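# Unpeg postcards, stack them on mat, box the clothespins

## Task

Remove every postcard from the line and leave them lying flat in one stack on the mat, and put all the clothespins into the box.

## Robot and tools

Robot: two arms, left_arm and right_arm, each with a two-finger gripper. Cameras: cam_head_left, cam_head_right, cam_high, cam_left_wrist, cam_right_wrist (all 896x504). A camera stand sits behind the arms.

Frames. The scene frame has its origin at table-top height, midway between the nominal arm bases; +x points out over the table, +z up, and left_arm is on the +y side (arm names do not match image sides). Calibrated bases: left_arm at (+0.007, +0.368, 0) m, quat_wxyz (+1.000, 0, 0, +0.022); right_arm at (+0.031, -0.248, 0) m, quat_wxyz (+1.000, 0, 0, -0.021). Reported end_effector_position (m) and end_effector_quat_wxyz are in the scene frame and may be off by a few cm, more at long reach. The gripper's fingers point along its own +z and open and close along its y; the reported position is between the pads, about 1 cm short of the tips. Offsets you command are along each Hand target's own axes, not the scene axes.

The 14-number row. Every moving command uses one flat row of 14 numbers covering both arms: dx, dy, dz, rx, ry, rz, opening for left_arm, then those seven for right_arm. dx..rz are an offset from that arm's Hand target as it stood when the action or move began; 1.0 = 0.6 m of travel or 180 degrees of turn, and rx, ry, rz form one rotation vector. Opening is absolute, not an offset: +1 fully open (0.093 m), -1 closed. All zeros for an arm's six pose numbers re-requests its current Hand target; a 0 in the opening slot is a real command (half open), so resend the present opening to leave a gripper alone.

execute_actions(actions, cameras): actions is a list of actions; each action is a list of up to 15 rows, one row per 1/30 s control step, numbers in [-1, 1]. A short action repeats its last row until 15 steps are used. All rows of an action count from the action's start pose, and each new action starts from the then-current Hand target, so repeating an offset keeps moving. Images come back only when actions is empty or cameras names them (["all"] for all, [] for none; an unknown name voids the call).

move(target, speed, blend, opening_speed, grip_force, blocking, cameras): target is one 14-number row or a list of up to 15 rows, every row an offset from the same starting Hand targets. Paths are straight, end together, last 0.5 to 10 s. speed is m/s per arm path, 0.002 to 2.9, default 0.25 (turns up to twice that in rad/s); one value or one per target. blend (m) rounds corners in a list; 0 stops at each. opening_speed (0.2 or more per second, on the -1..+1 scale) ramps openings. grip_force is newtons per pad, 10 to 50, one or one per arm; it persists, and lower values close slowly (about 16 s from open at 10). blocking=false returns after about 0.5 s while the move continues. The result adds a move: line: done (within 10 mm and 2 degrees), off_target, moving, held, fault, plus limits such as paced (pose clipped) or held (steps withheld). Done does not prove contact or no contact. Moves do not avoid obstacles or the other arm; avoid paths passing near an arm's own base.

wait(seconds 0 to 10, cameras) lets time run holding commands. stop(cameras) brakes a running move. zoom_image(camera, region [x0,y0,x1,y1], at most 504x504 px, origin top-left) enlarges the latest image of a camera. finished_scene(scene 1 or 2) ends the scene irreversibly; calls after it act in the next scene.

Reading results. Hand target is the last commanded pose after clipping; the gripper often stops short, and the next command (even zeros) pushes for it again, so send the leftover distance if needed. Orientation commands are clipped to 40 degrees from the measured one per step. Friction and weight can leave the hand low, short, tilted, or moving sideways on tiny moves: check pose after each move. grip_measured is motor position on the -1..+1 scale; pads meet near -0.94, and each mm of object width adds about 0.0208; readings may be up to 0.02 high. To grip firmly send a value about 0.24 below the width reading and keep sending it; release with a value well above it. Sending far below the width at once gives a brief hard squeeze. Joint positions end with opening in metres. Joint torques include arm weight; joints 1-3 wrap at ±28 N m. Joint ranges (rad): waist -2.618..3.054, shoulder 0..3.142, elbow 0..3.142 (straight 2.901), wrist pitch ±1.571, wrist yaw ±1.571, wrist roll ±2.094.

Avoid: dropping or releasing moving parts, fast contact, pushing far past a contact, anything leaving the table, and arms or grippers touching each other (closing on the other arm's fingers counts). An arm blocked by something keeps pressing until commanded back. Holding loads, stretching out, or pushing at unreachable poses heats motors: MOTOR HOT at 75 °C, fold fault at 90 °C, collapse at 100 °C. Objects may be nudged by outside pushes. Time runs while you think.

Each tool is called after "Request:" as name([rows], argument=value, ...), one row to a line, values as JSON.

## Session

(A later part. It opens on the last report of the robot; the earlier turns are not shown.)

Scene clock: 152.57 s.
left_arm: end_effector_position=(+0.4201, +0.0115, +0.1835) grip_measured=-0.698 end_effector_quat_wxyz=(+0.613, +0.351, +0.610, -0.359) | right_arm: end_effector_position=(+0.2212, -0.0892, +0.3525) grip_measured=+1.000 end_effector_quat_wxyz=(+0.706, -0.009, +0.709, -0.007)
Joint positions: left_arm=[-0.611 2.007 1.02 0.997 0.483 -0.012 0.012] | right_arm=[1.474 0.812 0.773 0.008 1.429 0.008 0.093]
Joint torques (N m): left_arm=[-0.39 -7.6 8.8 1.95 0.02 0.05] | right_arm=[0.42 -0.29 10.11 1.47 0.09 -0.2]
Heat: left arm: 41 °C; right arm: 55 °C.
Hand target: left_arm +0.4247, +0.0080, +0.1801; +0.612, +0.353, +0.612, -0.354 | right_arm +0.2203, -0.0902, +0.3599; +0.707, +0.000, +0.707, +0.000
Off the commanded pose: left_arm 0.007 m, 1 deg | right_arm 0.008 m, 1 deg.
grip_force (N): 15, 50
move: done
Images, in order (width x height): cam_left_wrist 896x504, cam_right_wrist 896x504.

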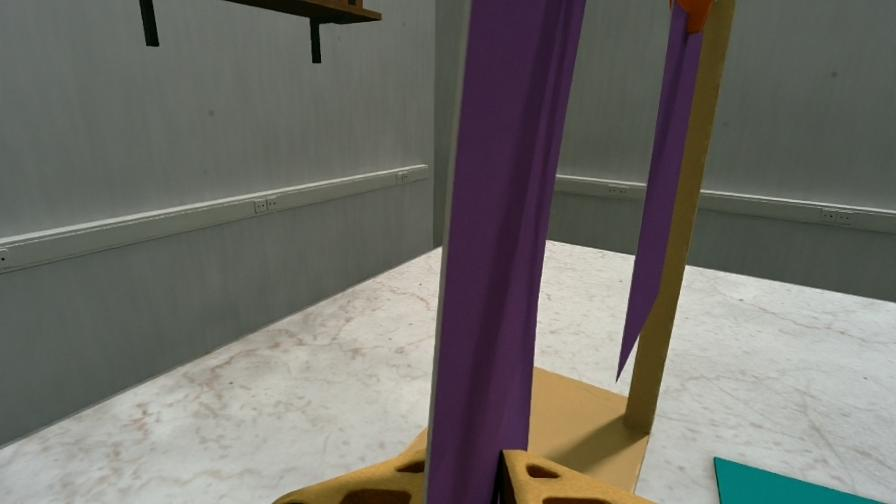

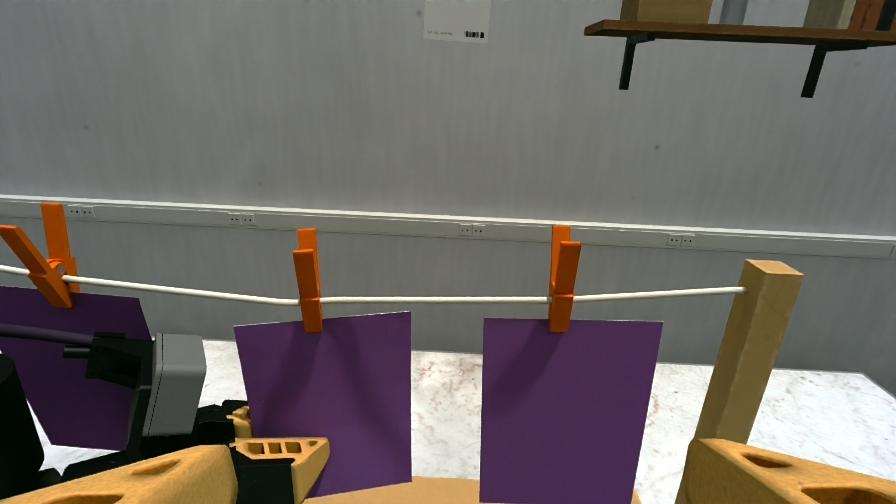

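Request:
move(target=[0,0,0,0,0,0,-1,0,0,0,0,0,0,1], opening_speed=0.2, cameras=["cam_left_wrist","cam_right_wrist","cam_high"])

Scene clock: 155.60 s.
left_arm: end_effector_position=(+0.4207, +0.0111, +0.1852) grip_measured=-0.949 end_effector_quat_wxyz=(+0.614, +0.351, +0.609, -0.359) | right_arm: end_effector_position=(+0.2212, -0.0892, +0.3525) grip_measured=+1.000 end_effector_quat_wxyz=(+0.706, -0.009, +0.709, -0.007)
Joint positions: left_arm=[-0.611 2.007 1.024 0.997 0.483 -0.012 0] | right_arm=[1.474 0.812 0.773 0.008 1.429 0.008 0.093]
Joint torques (N m): left_arm=[-0.31 -7.58 8.47 1.94 0.03 0.06] | right_arm=[0.39 -0.31 10.09 1.47 0.09 -0.21]
Heat: left arm: 41 °C; right arm: 55 °C.
Hand target: left_arm +0.4247, +0.0080, +0.1801; +0.612, +0.353, +0.612, -0.354 | right_arm +0.2203, -0.0902, +0.3599; +0.707, +0.000, +0.707, +0.000
Off the commanded pose: left_arm 0.007 m, 1 deg | right_arm 0.008 m, 1 deg.
grip_force (N): 15, 50
move: done
Images, in order (width x height): cam_high 896x504, cam_left_wrist 896x504, cam_right_wrist 896x504.

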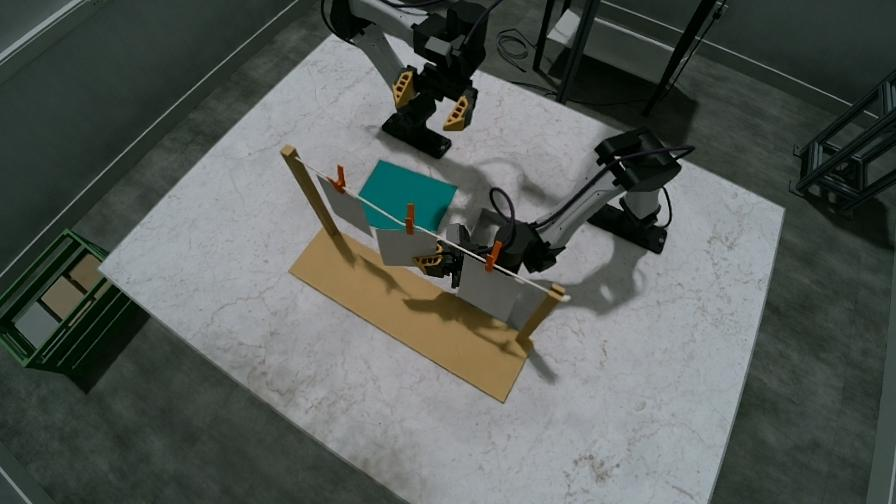

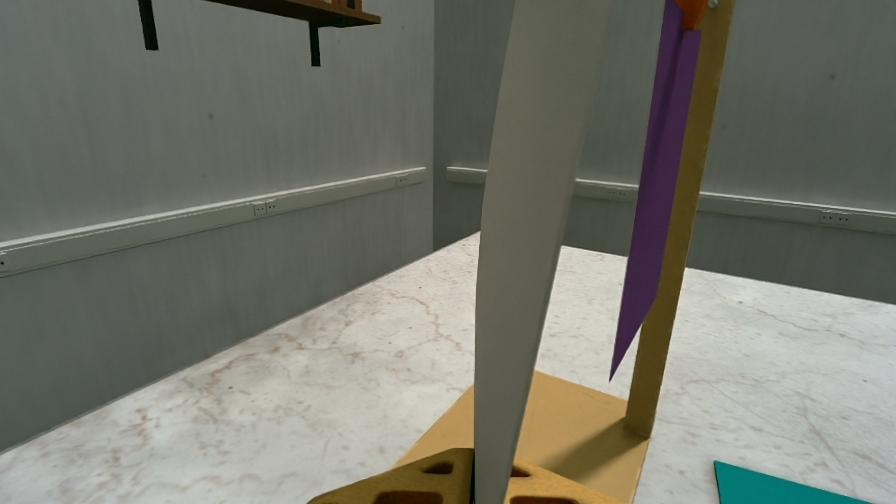

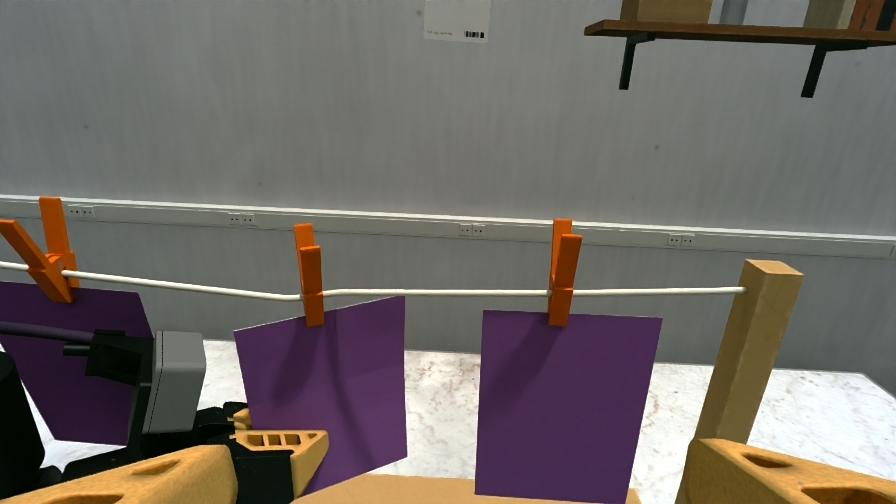

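Request:
move(target=[0,0,0,0,0,0,-1,-0.083,-0.133,0.1,-0.504,0.0727,-0.1834,1], cameras=["cam_right_wrist","cam_high","cam_head_right"])

Scene clock: 168.57 s.
left_arm: end_effector_position=(+0.4207, +0.0111, +0.1852) grip_measured=-0.956 end_effector_quat_wxyz=(+0.614, +0.351, +0.609, -0.359) | right_arm: end_effector_position=(+0.2789, -0.1670, +0.4080) grip_measured=+1.000 end_effector_quat_wxyz=(+0.552, -0.551, +0.598, +0.184)
Joint positions: left_arm=[-0.611 2.007 1.024 0.997 0.483 -0.012 0] | right_arm=[-0.288 1.311 1.757 -1.547 -1.199 -1.495 0.093]
Joint torques (N m): left_arm=[-0.31 -7.61 8.47 1.94 0.02 0.06] | right_arm=[-0.49 -1.78 8.21 0.74 -0.53 -0.3]
Heat: left arm: 40 °C; right arm: 55 °C.
Hand target: left_arm +0.4247, +0.0080, +0.1801; +0.612, +0.353, +0.612, -0.354 | right_arm +0.2802, -0.1700, +0.4097; +0.396, -0.675, +0.538, +0.315
Off the commanded pose: left_arm 0.007 m, 1 deg | right_arm 0.004 m, 28 deg.
joint sent to its limit (right arm) — joint 4 (wrist pitch), lower limit. The joint targets are off in orientation, not in position.
grip_force (N): 15, 50
move: off_target (right_arm)
Images, in order (width x height): cam_head_right 896x504, cam_high 896x504, cam_right_wrist 896x504.

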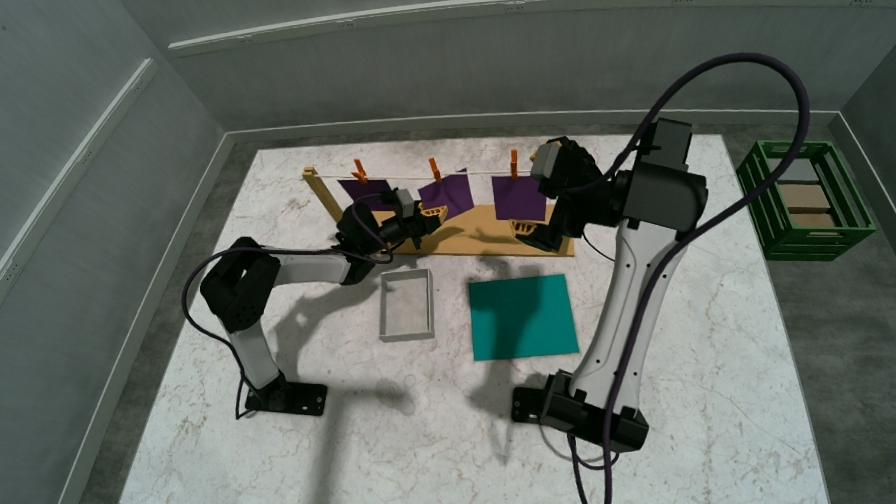

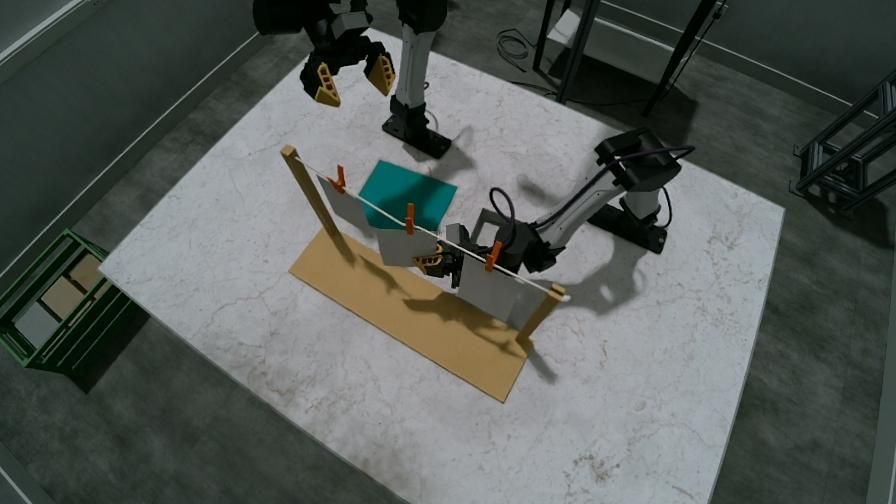

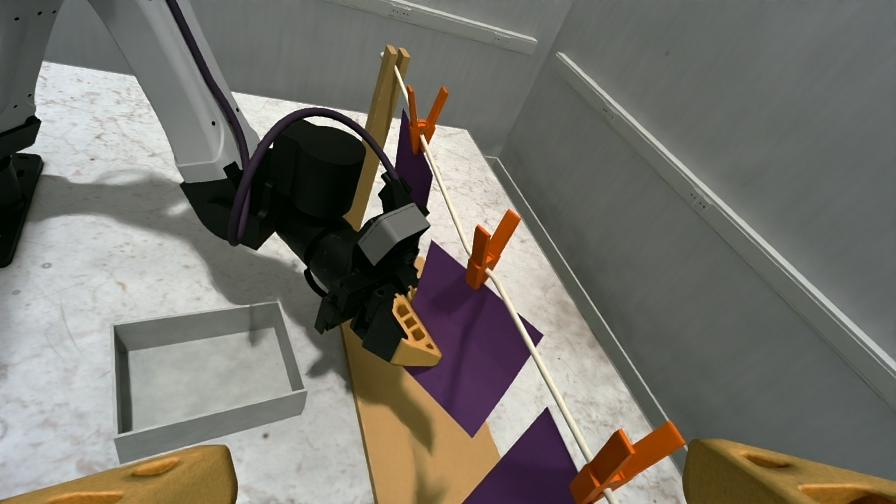

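Request:
move(target=[0,0,0,0,0,0,-1,0.011,-0.170,0.153,0,0,0,1], speed=0.15, cameras=["cam_right_wrist","cam_high","cam_head_right"])

Scene clock: 176.97 s.
left_arm: end_effector_position=(+0.4207, +0.0111, +0.1852) grip_measured=-0.956 end_effector_quat_wxyz=(+0.614, +0.351, +0.609, -0.359) | right_arm: end_effector_position=(+0.3786, -0.0834, +0.3803) grip_measured=+1.000 end_effector_quat_wxyz=(-0.460, +0.638, -0.550, -0.281)
Joint positions: left_arm=[-0.611 2.007 1.024 0.997 0.483 -0.012 0] | right_arm=[0.084 1.842 2.242 -1.552 -1.095 -1.419 0.093]
Joint torques (N m): left_arm=[-0.34 -7.56 8.46 1.95 0.01 0.06] | right_arm=[0.43 -6.53 8.36 0.76 -0.53 -0.05]
Heat: left arm: 40 °C; right arm: 53 °C.
Hand target: left_arm +0.4247, +0.0080, +0.1801; +0.612, +0.353, +0.612, -0.354 | right_arm +0.3812, -0.0820, +0.3791; -0.396, +0.675, -0.538, -0.315
Off the commanded pose: left_arm 0.007 m, 1 deg | right_arm 0.003 m, 10 deg.
joint sent to its limit (right arm) — joint 4 (wrist pitch), lower limit. The joint targets are off in orientation, not in position.
grip_force (N): 15, 50
move: off_target (right_arm)
Images, in order (width x height): cam_head_right 896x504, cam_high 896x504, cam_right_wrist 896x504.

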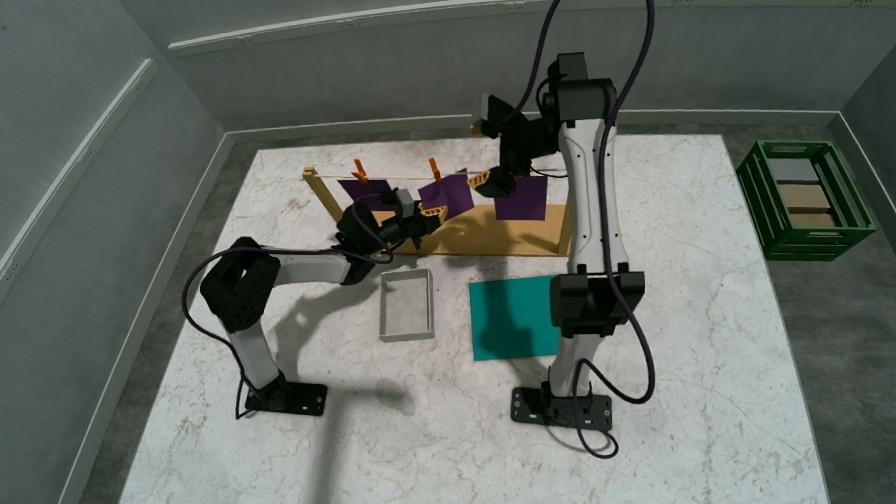

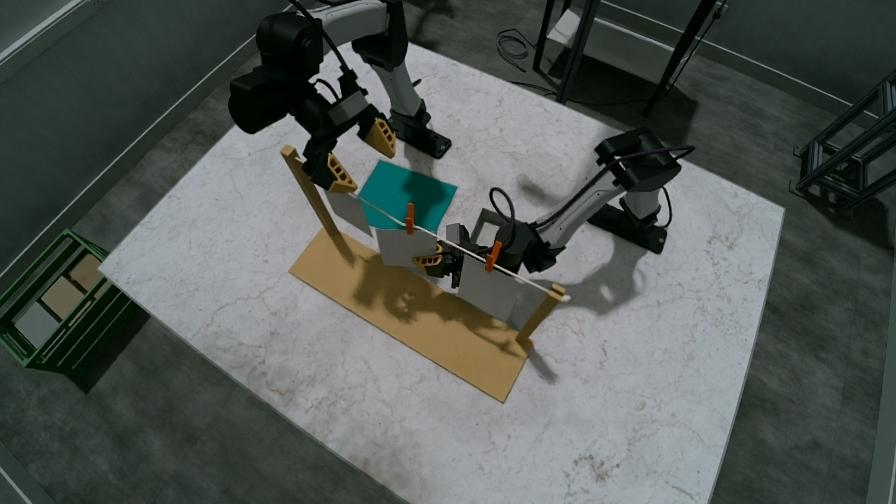

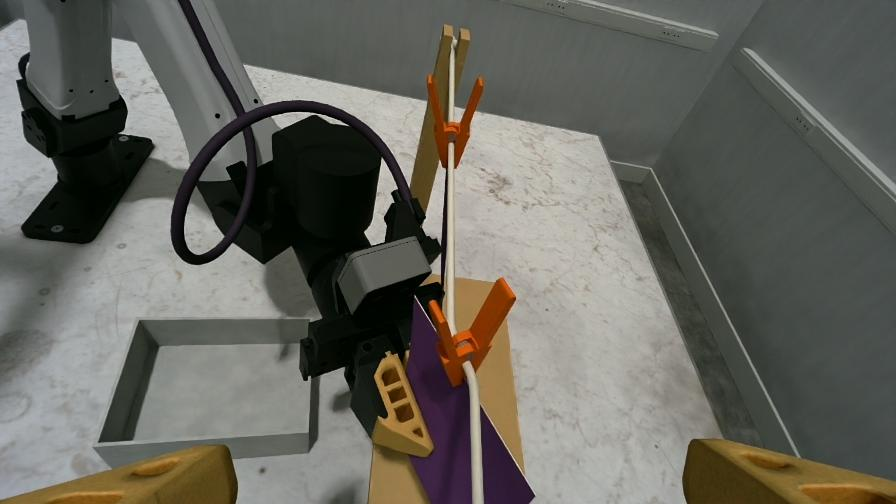

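Request:
move(target=[0,0,0,0,0,0,-1,0.005,-0.01,0.1,0,0,0,1], speed=0.1, cameras=["cam_right_wrist","cam_high","cam_left_wrist"])

Scene clock: 189.10 s.
left_arm: end_effector_position=(+0.4207, +0.0111, +0.1852) grip_measured=-0.956 end_effector_quat_wxyz=(+0.614, +0.351, +0.609, -0.359) | right_arm: end_effector_position=(+0.3844, -0.0319, +0.3516) grip_measured=+1.000 end_effector_quat_wxyz=(-0.409, +0.671, -0.535, -0.309)
Joint positions: left_arm=[-0.611 2.007 1.024 0.997 0.483 -0.012 0] | right_arm=[0.233 1.963 2.324 -1.552 -1.036 -1.388 0.093]
Joint torques (N m): left_arm=[-0.32 -7.57 8.42 1.94 0.02 0.04] | right_arm=[0.31 -7.46 8.54 0.74 -0.51 -0.07]
Heat: left arm: 40 °C; right arm: 54 °C.
Hand target: left_arm +0.4247, +0.0080, +0.1801; +0.612, +0.353, +0.612, -0.354 | right_arm +0.3878, -0.0305, +0.3485; -0.396, +0.675, -0.538, -0.315
Off the commanded pose: left_arm 0.007 m, 1 deg | right_arm 0.005 m, 2 deg.
joint sent to its limit (right arm) — joint 4 (wrist pitch), lower limit. The joint targets still meet the commanded pose.
grip_force (N): 15, 50
move: done
Images, in order (width x height): cam_high 896x504, cam_left_wrist 896x504, cam_right_wrist 896x504.

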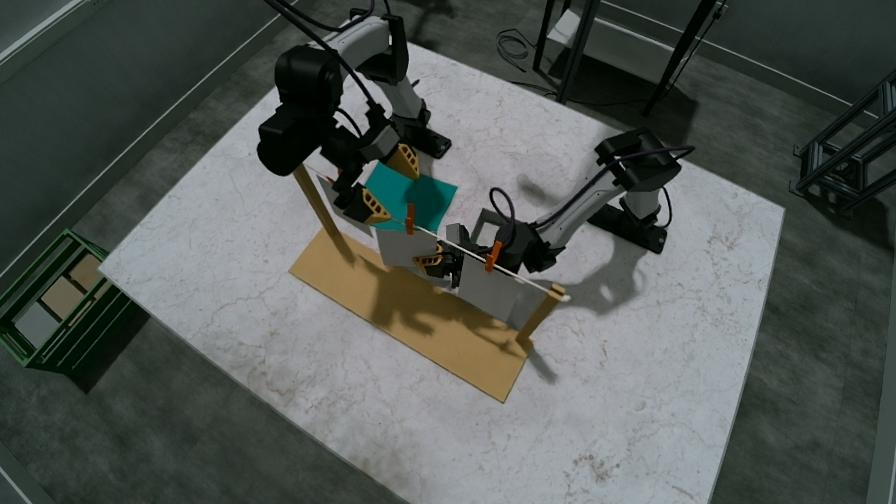

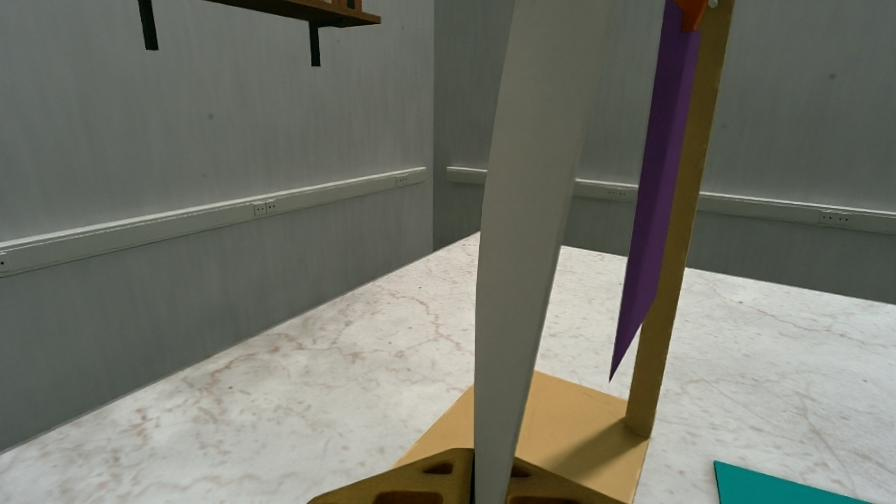

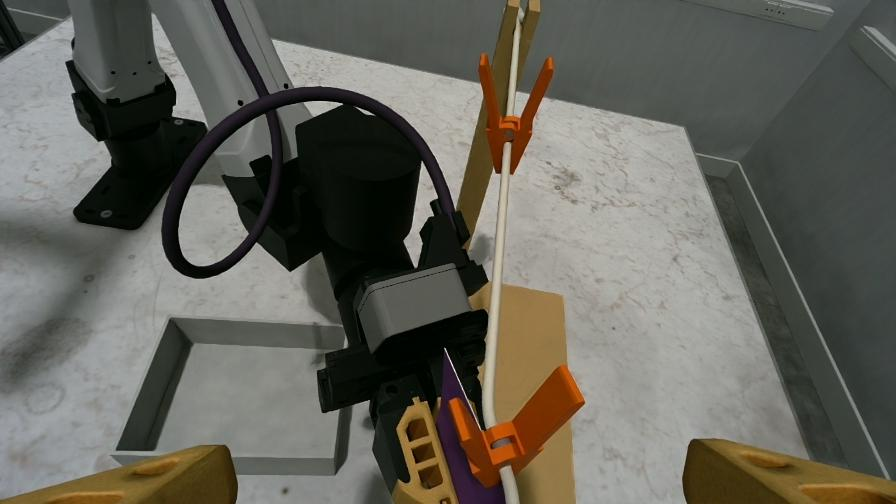

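Request:
move(target=[0,0,0,0,0,0,-1,0.021,-0.028,0.063,0,0,0,1], speed=0.08, cameras=["cam_right_wrist","cam_high"])

Scene clock: 196.33 s.
left_arm: end_effector_position=(+0.4207, +0.0111, +0.1852) grip_measured=-0.956 end_effector_quat_wxyz=(+0.614, +0.351, +0.609, -0.359) | right_arm: end_effector_position=(+0.4019, -0.0049, +0.3324) grip_measured=+1.000 end_effector_quat_wxyz=(-0.404, +0.677, -0.532, -0.311)
Joint positions: left_arm=[-0.611 2.007 1.024 0.997 0.483 -0.012 0] | right_arm=[0.294 2.012 2.305 -1.422 -1.01 -1.31 0.093]
Joint torques (N m): left_arm=[-0.35 -7.56 8.42 1.94 0.02 0.05] | right_arm=[0.43 -8.17 6.41 1.01 -0.5 -0.04]
Heat: left arm: 40 °C; right arm: 52 °C.
Hand target: left_arm +0.4247, +0.0080, +0.1801; +0.612, +0.353, +0.612, -0.354 | right_arm +0.4070, -0.0016, +0.3225; -0.396, +0.675, -0.538, -0.315
Off the commanded pose: left_arm 0.007 m, 1 deg | right_arm 0.012 m, 1 deg.
grip_force (N): 15, 50
move: off_target (right_arm)
Images, in order (width x height): cam_high 896x504, cam_right_wrist 896x504.

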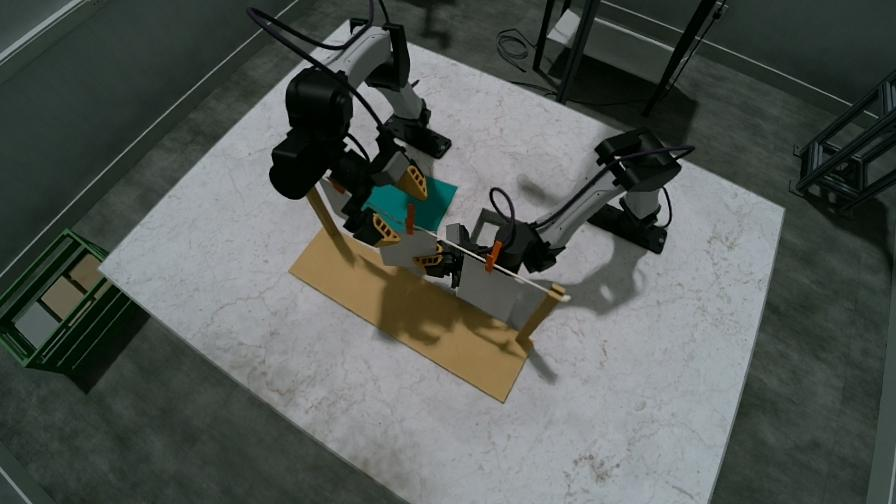

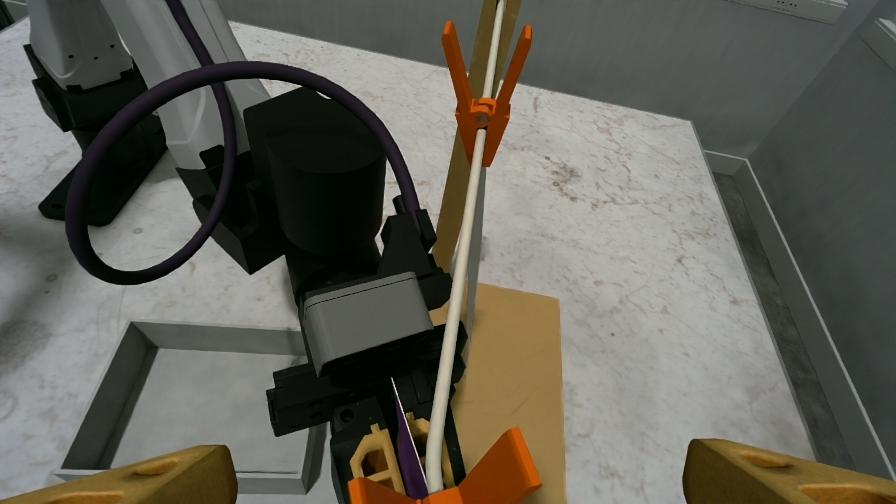

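Request:
move(target=[0,0,0,0,0,0,-1,0.03,0.005,0.037,0,0,0,1], speed=0.08, cameras=["cam_right_wrist","cam_high","cam_head_right","cam_head_left"])

Scene clock: 202.57 s.
left_arm: end_effector_position=(+0.4207, +0.0111, +0.1847) grip_measured=-0.956 end_effector_quat_wxyz=(+0.614, +0.351, +0.610, -0.359) | right_arm: end_effector_position=(+0.4127, +0.0082, +0.2887) grip_measured=+1.000 end_effector_quat_wxyz=(-0.389, +0.672, -0.542, -0.323)
Joint positions: left_arm=[-0.611 2.007 1.024 0.994 0.483 -0.012 0] | right_arm=[0.319 2.004 2.107 -1.241 -1.002 -1.268 0.093]
Joint torques (N m): left_arm=[-0.29 -7.61 8.47 1.97 0.03 0.06] | right_arm=[0.46 -12.89 6.26 1.01 -0.46 -0.09]
Heat: left arm: 40 °C; right arm: 52 °C.
Hand target: left_arm +0.4247, +0.0080, +0.1801; +0.613, +0.353, +0.612, -0.354 | right_arm +0.4082, +0.0088, +0.2957; -0.396, +0.675, -0.538, -0.315
Off the commanded pose: left_arm 0.007 m, 1 deg | right_arm 0.008 m, 1 deg.
grip_force (N): 15, 50
move: done
Images, in order (width x height): cam_head_left 896x504, cam_head_right 896x504, cam_high 896x504, cam_right_wrist 896x504.

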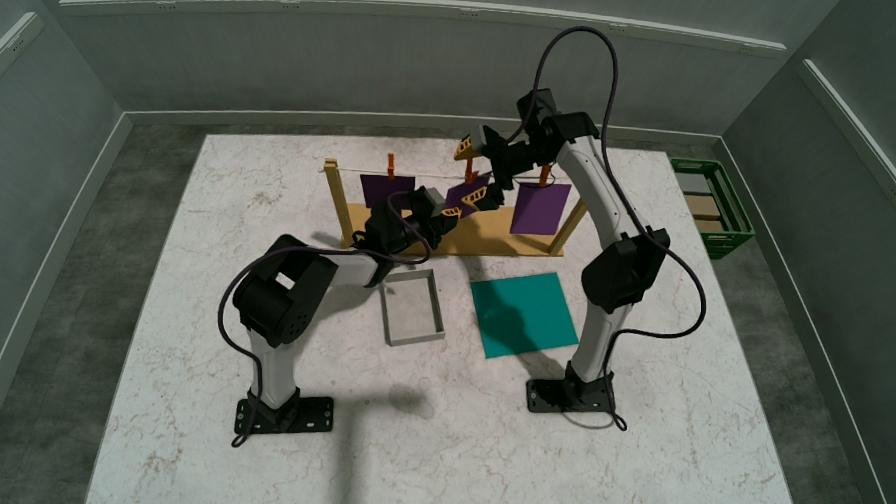

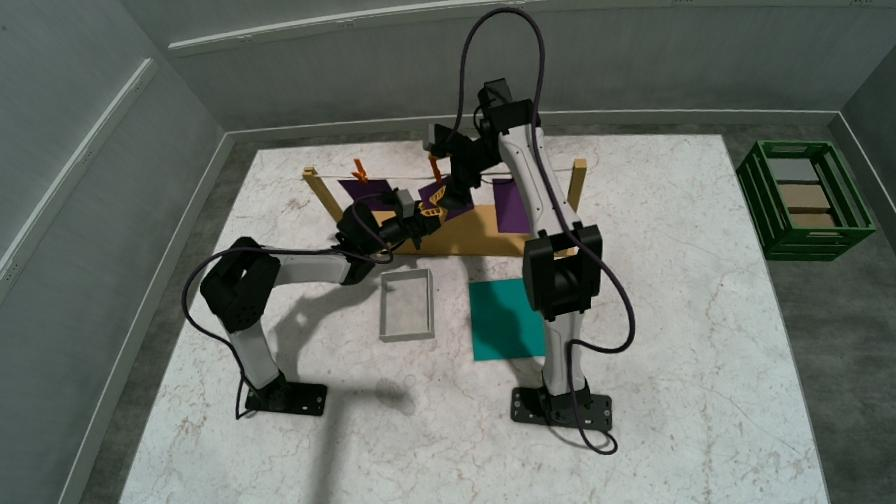

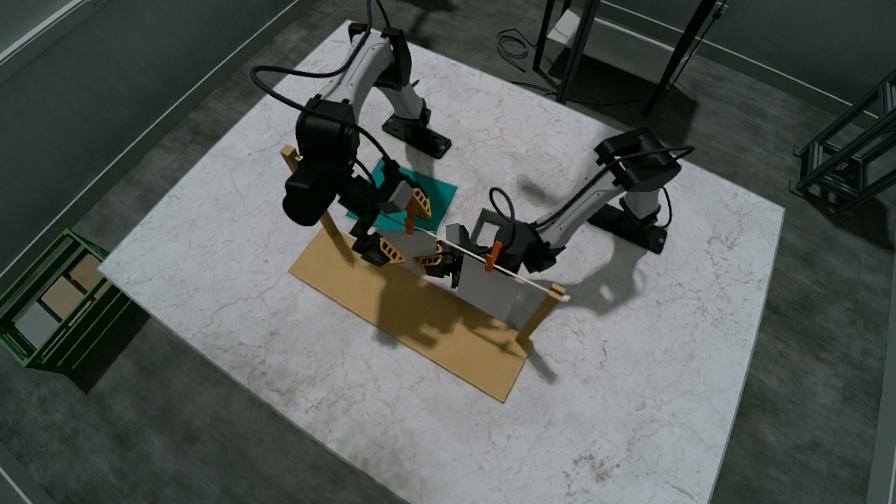

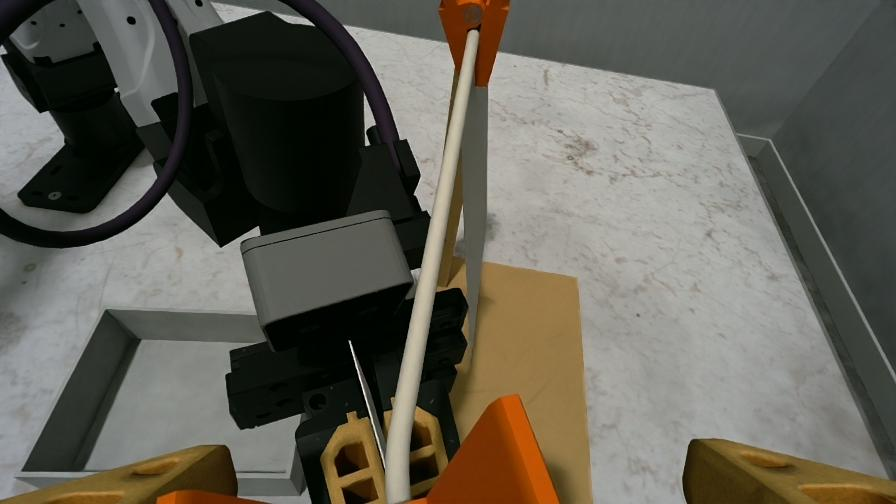

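Request:
zoom_image(camera="cam_right_wrist", region=[100, 340, 600, 504])

Request:
zoom_image(camera="cam_high", region=[330, 150, 530, 300])

Request:
zoom_image(camera="cam_head_left", region=[380, 100, 620, 260])

Scaled by 1.008 from the camera's 896x504 image, which has a finer 1280x720 frame.

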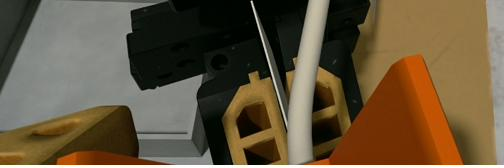

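Scaled by 2.520 from the camera's 896x504 image, which has a finer 1280x720 frame.

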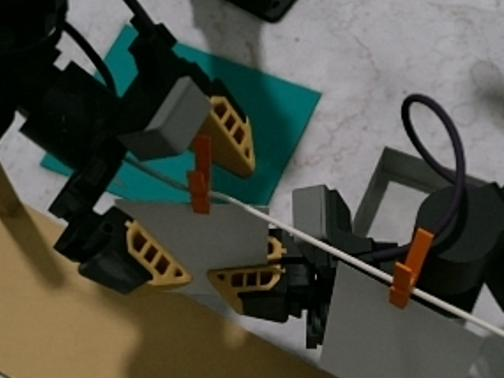

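Scaled by 2.100 from the camera's 896x504 image, which has a finer 1280x720 frame.

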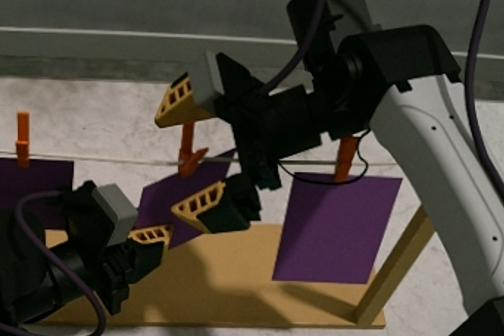

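Request:
move(target=[0,0,0,0,0,0,-1,-0.0447,0,-0.0245,0,0,0,1], speed=0.08, cameras=["cam_right_wrist","cam_high"])

Request:
zoom_image(camera="cam_high", region=[330, 150, 530, 300])

Scene clock: 216.93 s.
left_arm: end_effector_position=(+0.4207, +0.0111, +0.1847) grip_measured=-0.956 end_effector_quat_wxyz=(+0.614, +0.351, +0.610, -0.359) | right_arm: end_effector_position=(+0.4033, +0.0066, +0.3236) grip_measured=+1.000 end_effector_quat_wxyz=(-0.398, +0.673, -0.537, -0.315)
Joint positions: left_arm=[-0.611 2.007 1.024 0.994 0.483 -0.012 0] | right_arm=[0.322 2.004 2.25 -1.349 -0.997 -1.256 0.093]
Joint torques (N m): left_arm=[-0.32 -7.58 8.47 1.97 0.03 0.05] | right_arm=[0.57 -9.44 9.33 0.84 -0.47 -0.1]
Heat: left arm: 41 °C; right arm: 51 °C.
Hand target: left_arm +0.4247, +0.0080, +0.1801; +0.613, +0.353, +0.612, -0.354 | right_arm +0.4021, +0.0088, +0.3257; -0.396, +0.675, -0.538, -0.315
Off the commanded pose: left_arm 0.007 m, 1 deg | right_arm 0.003 m, 0 deg.
grip_force (N): 15, 50
move: done
Images, in order (width x height): cam_high 896x504, cam_right_wrist 896x504.

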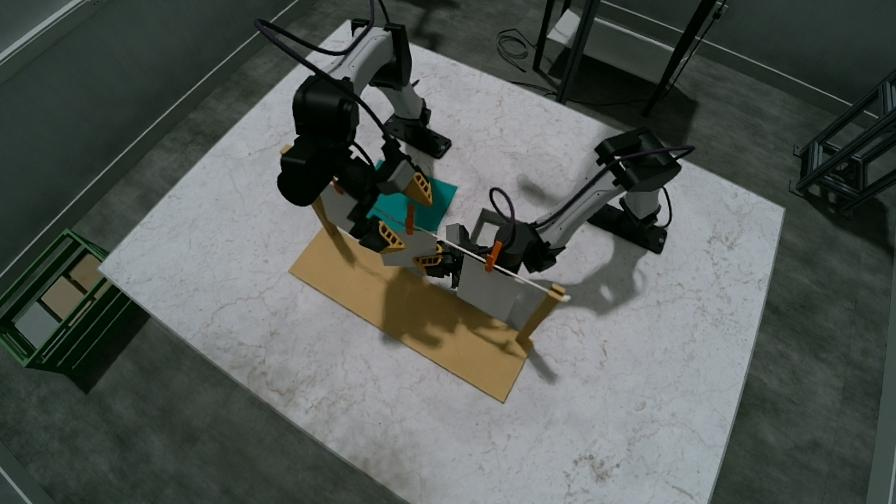

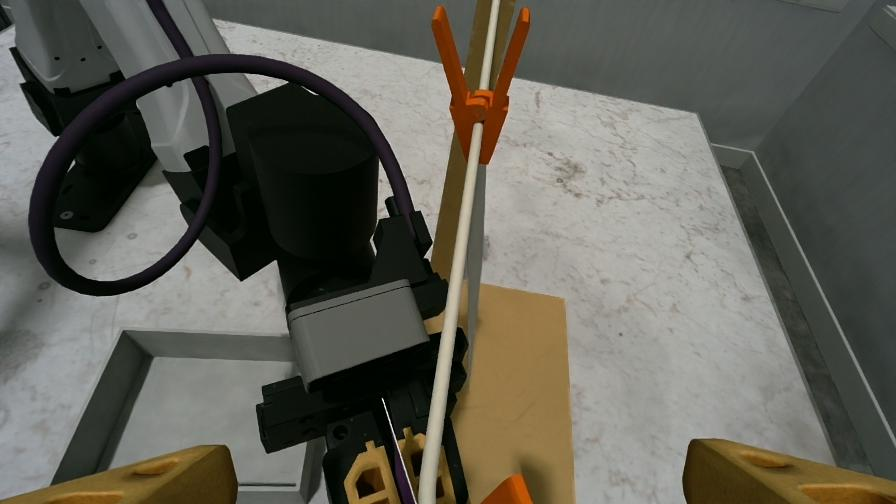

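Scaled by 2.520 from the camera's 896x504 image, which has a finer 1280x720 frame.

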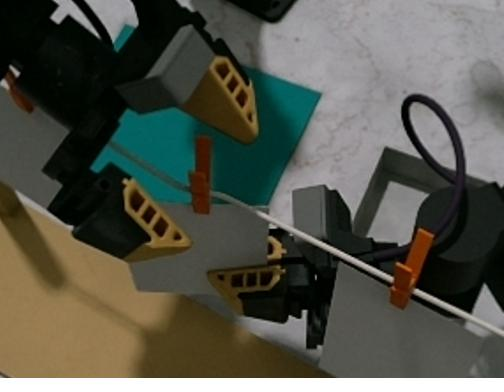

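Request:
move(target=[0,0,0,0,0,0,-1,0.006,0.01,0,0,0,0,0], speed=0.08, opening_speed=0.5, cameras=["cam_right_wrist","cam_high","cam_left_wrist"])

Request:
zoom_image(camera="cam_high", region=[330, 150, 530, 300])

Scene clock: 223.77 s.
left_arm: end_effector_position=(+0.4207, +0.0111, +0.1847) grip_measured=-0.956 end_effector_quat_wxyz=(+0.614, +0.351, +0.610, -0.359) | right_arm: end_effector_position=(+0.4024, +0.0063, +0.3122) grip_measured=+0.002 end_effector_quat_wxyz=(-0.385, +0.670, -0.546, -0.324)
Joint positions: left_arm=[-0.611 2.007 1.024 0.994 0.483 -0.012 0] | right_arm=[0.322 2.004 2.211 -1.346 -0.997 -1.256 0.045]
Joint torques (N m): left_arm=[-0.32 -7.57 8.44 1.97 0.02 0.05] | right_arm=[0.4 -12.75 6.34 1 -0.5 -0.16]
Heat: left arm: 41 °C; right arm: 50 °C.
Hand target: left_arm +0.4247, +0.0080, +0.1801; +0.613, +0.353, +0.612, -0.354 | right_arm +0.3971, +0.0064, +0.3215; -0.396, +0.675, -0.538, -0.315
Off the commanded pose: left_arm 0.007 m, 1 deg | right_arm 0.011 m, 2 deg.
grip_force (N): 15, 50
move: off_target (right_arm)
Images, in order (width x height): cam_high 896x504, cam_left_wrist 896x504, cam_right_wrist 896x504.

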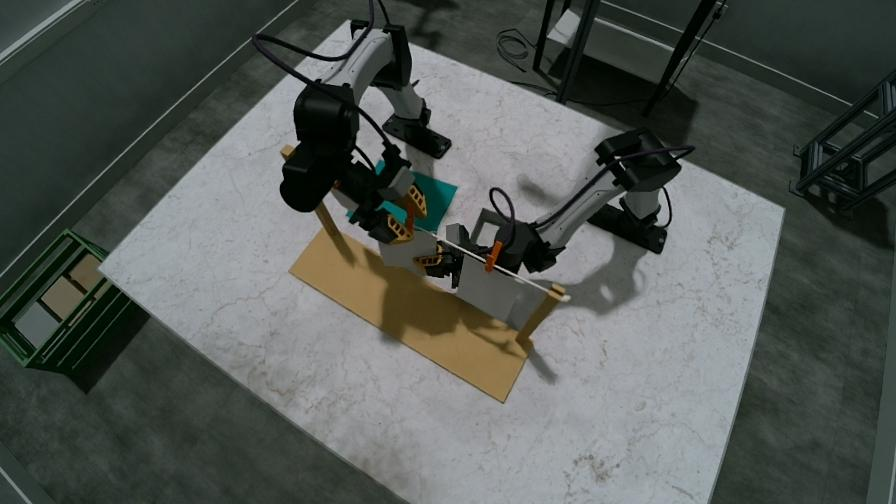

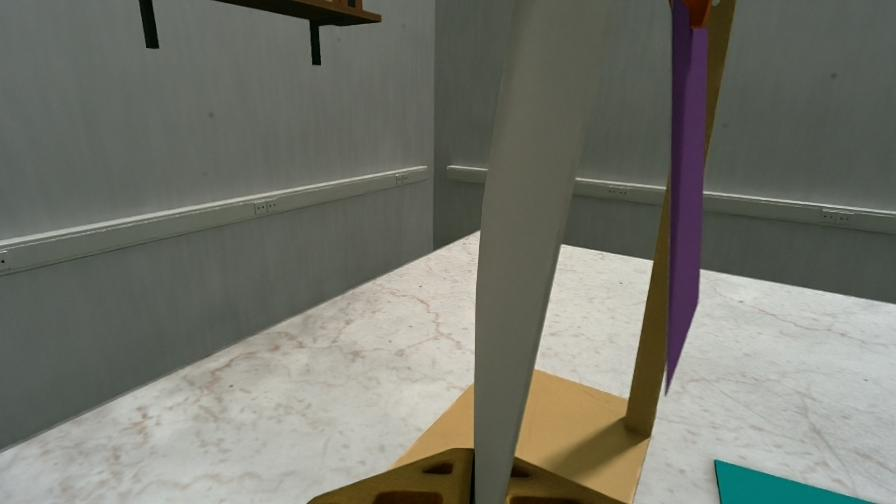

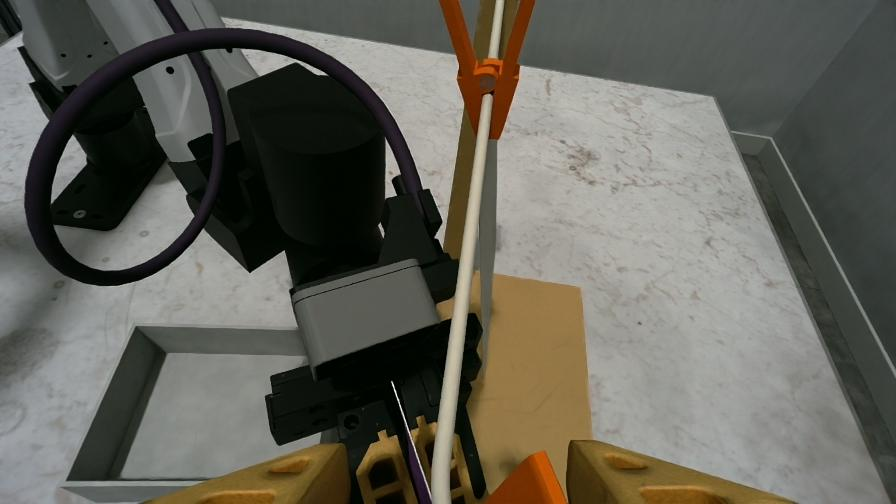

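Scaled by 2.520 from the camera's 896x504 image, which has a finer 1280x720 frame.

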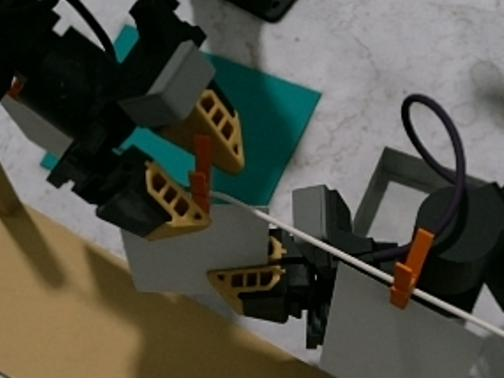

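Request:
move(target=[0,0,0,0,0,0,-1,0,0,0,0,0,0,-0.45], opening_speed=0.4, grip_force=[15,40], cameras=["cam_right_wrist","cam_high","cam_left_wrist"])

Request:
zoom_image(camera="cam_high", region=[330, 150, 530, 300])

Scene clock: 227.80 s.
left_arm: end_effector_position=(+0.4207, +0.0111, +0.1847) grip_measured=-0.956 end_effector_quat_wxyz=(+0.613, +0.351, +0.610, -0.359) | right_arm: end_effector_position=(+0.4026, +0.0064, +0.3123) grip_measured=-0.444 end_effector_quat_wxyz=(-0.386, +0.670, -0.545, -0.324)
Joint positions: left_arm=[-0.611 2.007 1.024 0.994 0.483 -0.012 0] | right_arm=[0.322 2.004 2.211 -1.344 -0.997 -1.256 0.024]
Joint torques (N m): left_arm=[-0.31 -7.58 8.43 1.97 0.02 0.06] | right_arm=[0.36 -12.75 6.39 1 -0.5 -0.16]
Heat: left arm: 41 °C; right arm: 50 °C.
Hand target: left_arm +0.4247, +0.0080, +0.1800; +0.612, +0.353, +0.612, -0.354 | right_arm +0.3971, +0.0064, +0.3215; -0.396, +0.675, -0.538, -0.315
Off the commanded pose: left_arm 0.007 m, 1 deg | right_arm 0.011 m, 2 deg.
grip_force (N): 15, 40
move: off_target (right_arm)
Images, in order (width x height): cam_high 896x504, cam_left_wrist 896x504, cam_right_wrist 896x504.

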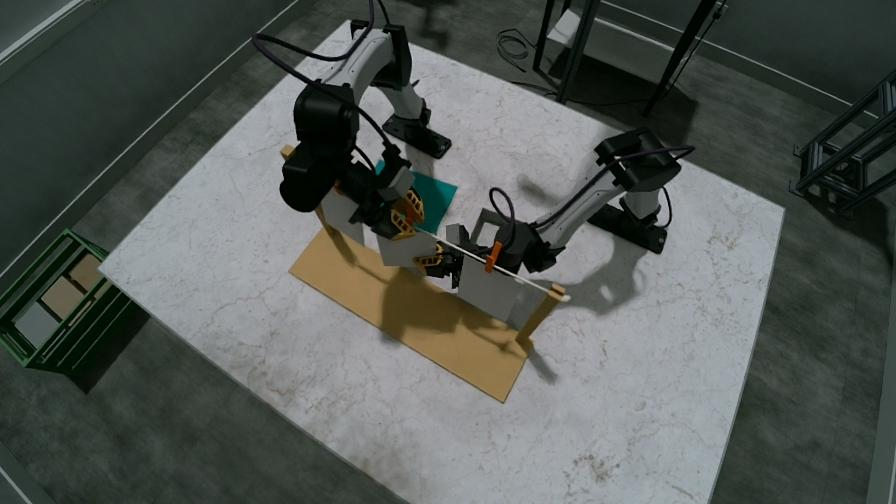

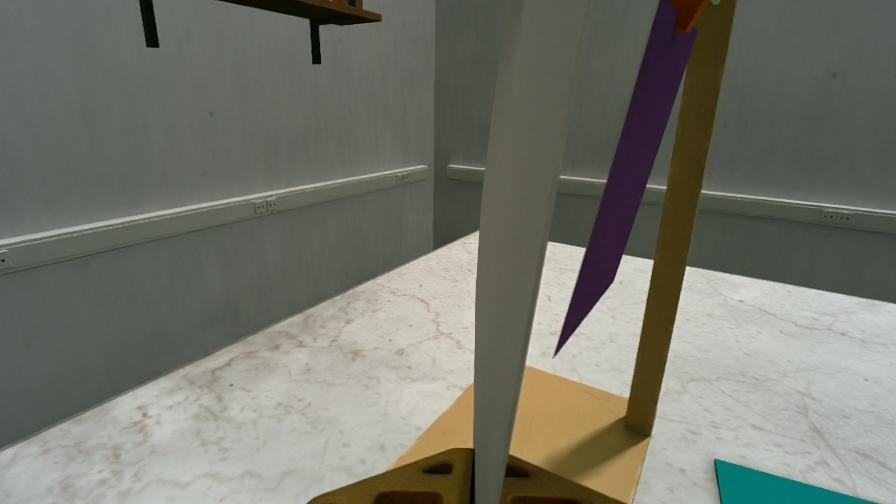

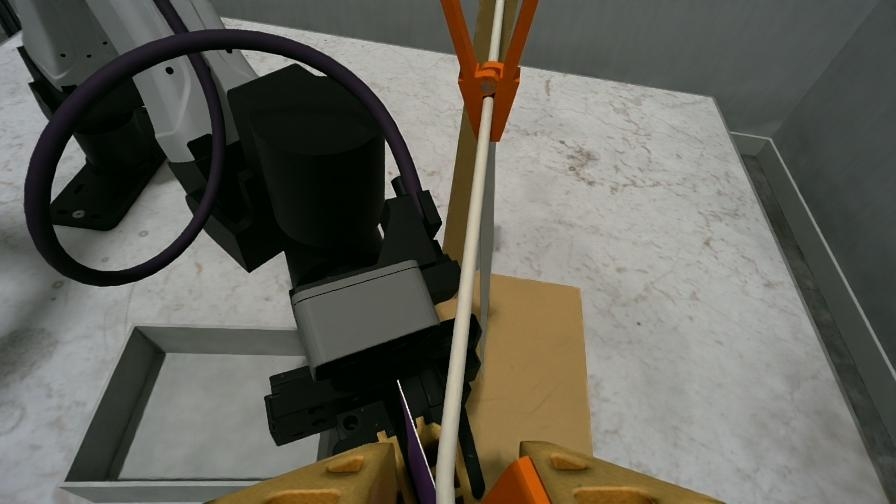

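Scaled by 2.520 from the camera's 896x504 image, which has a finer 1280x720 frame.

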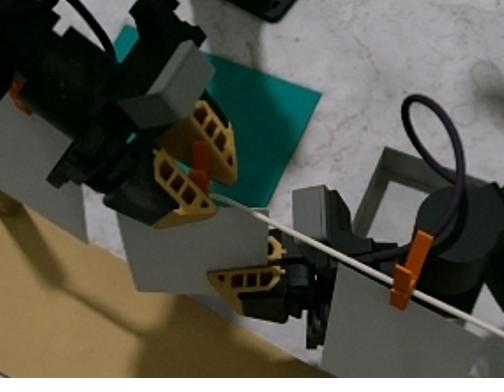

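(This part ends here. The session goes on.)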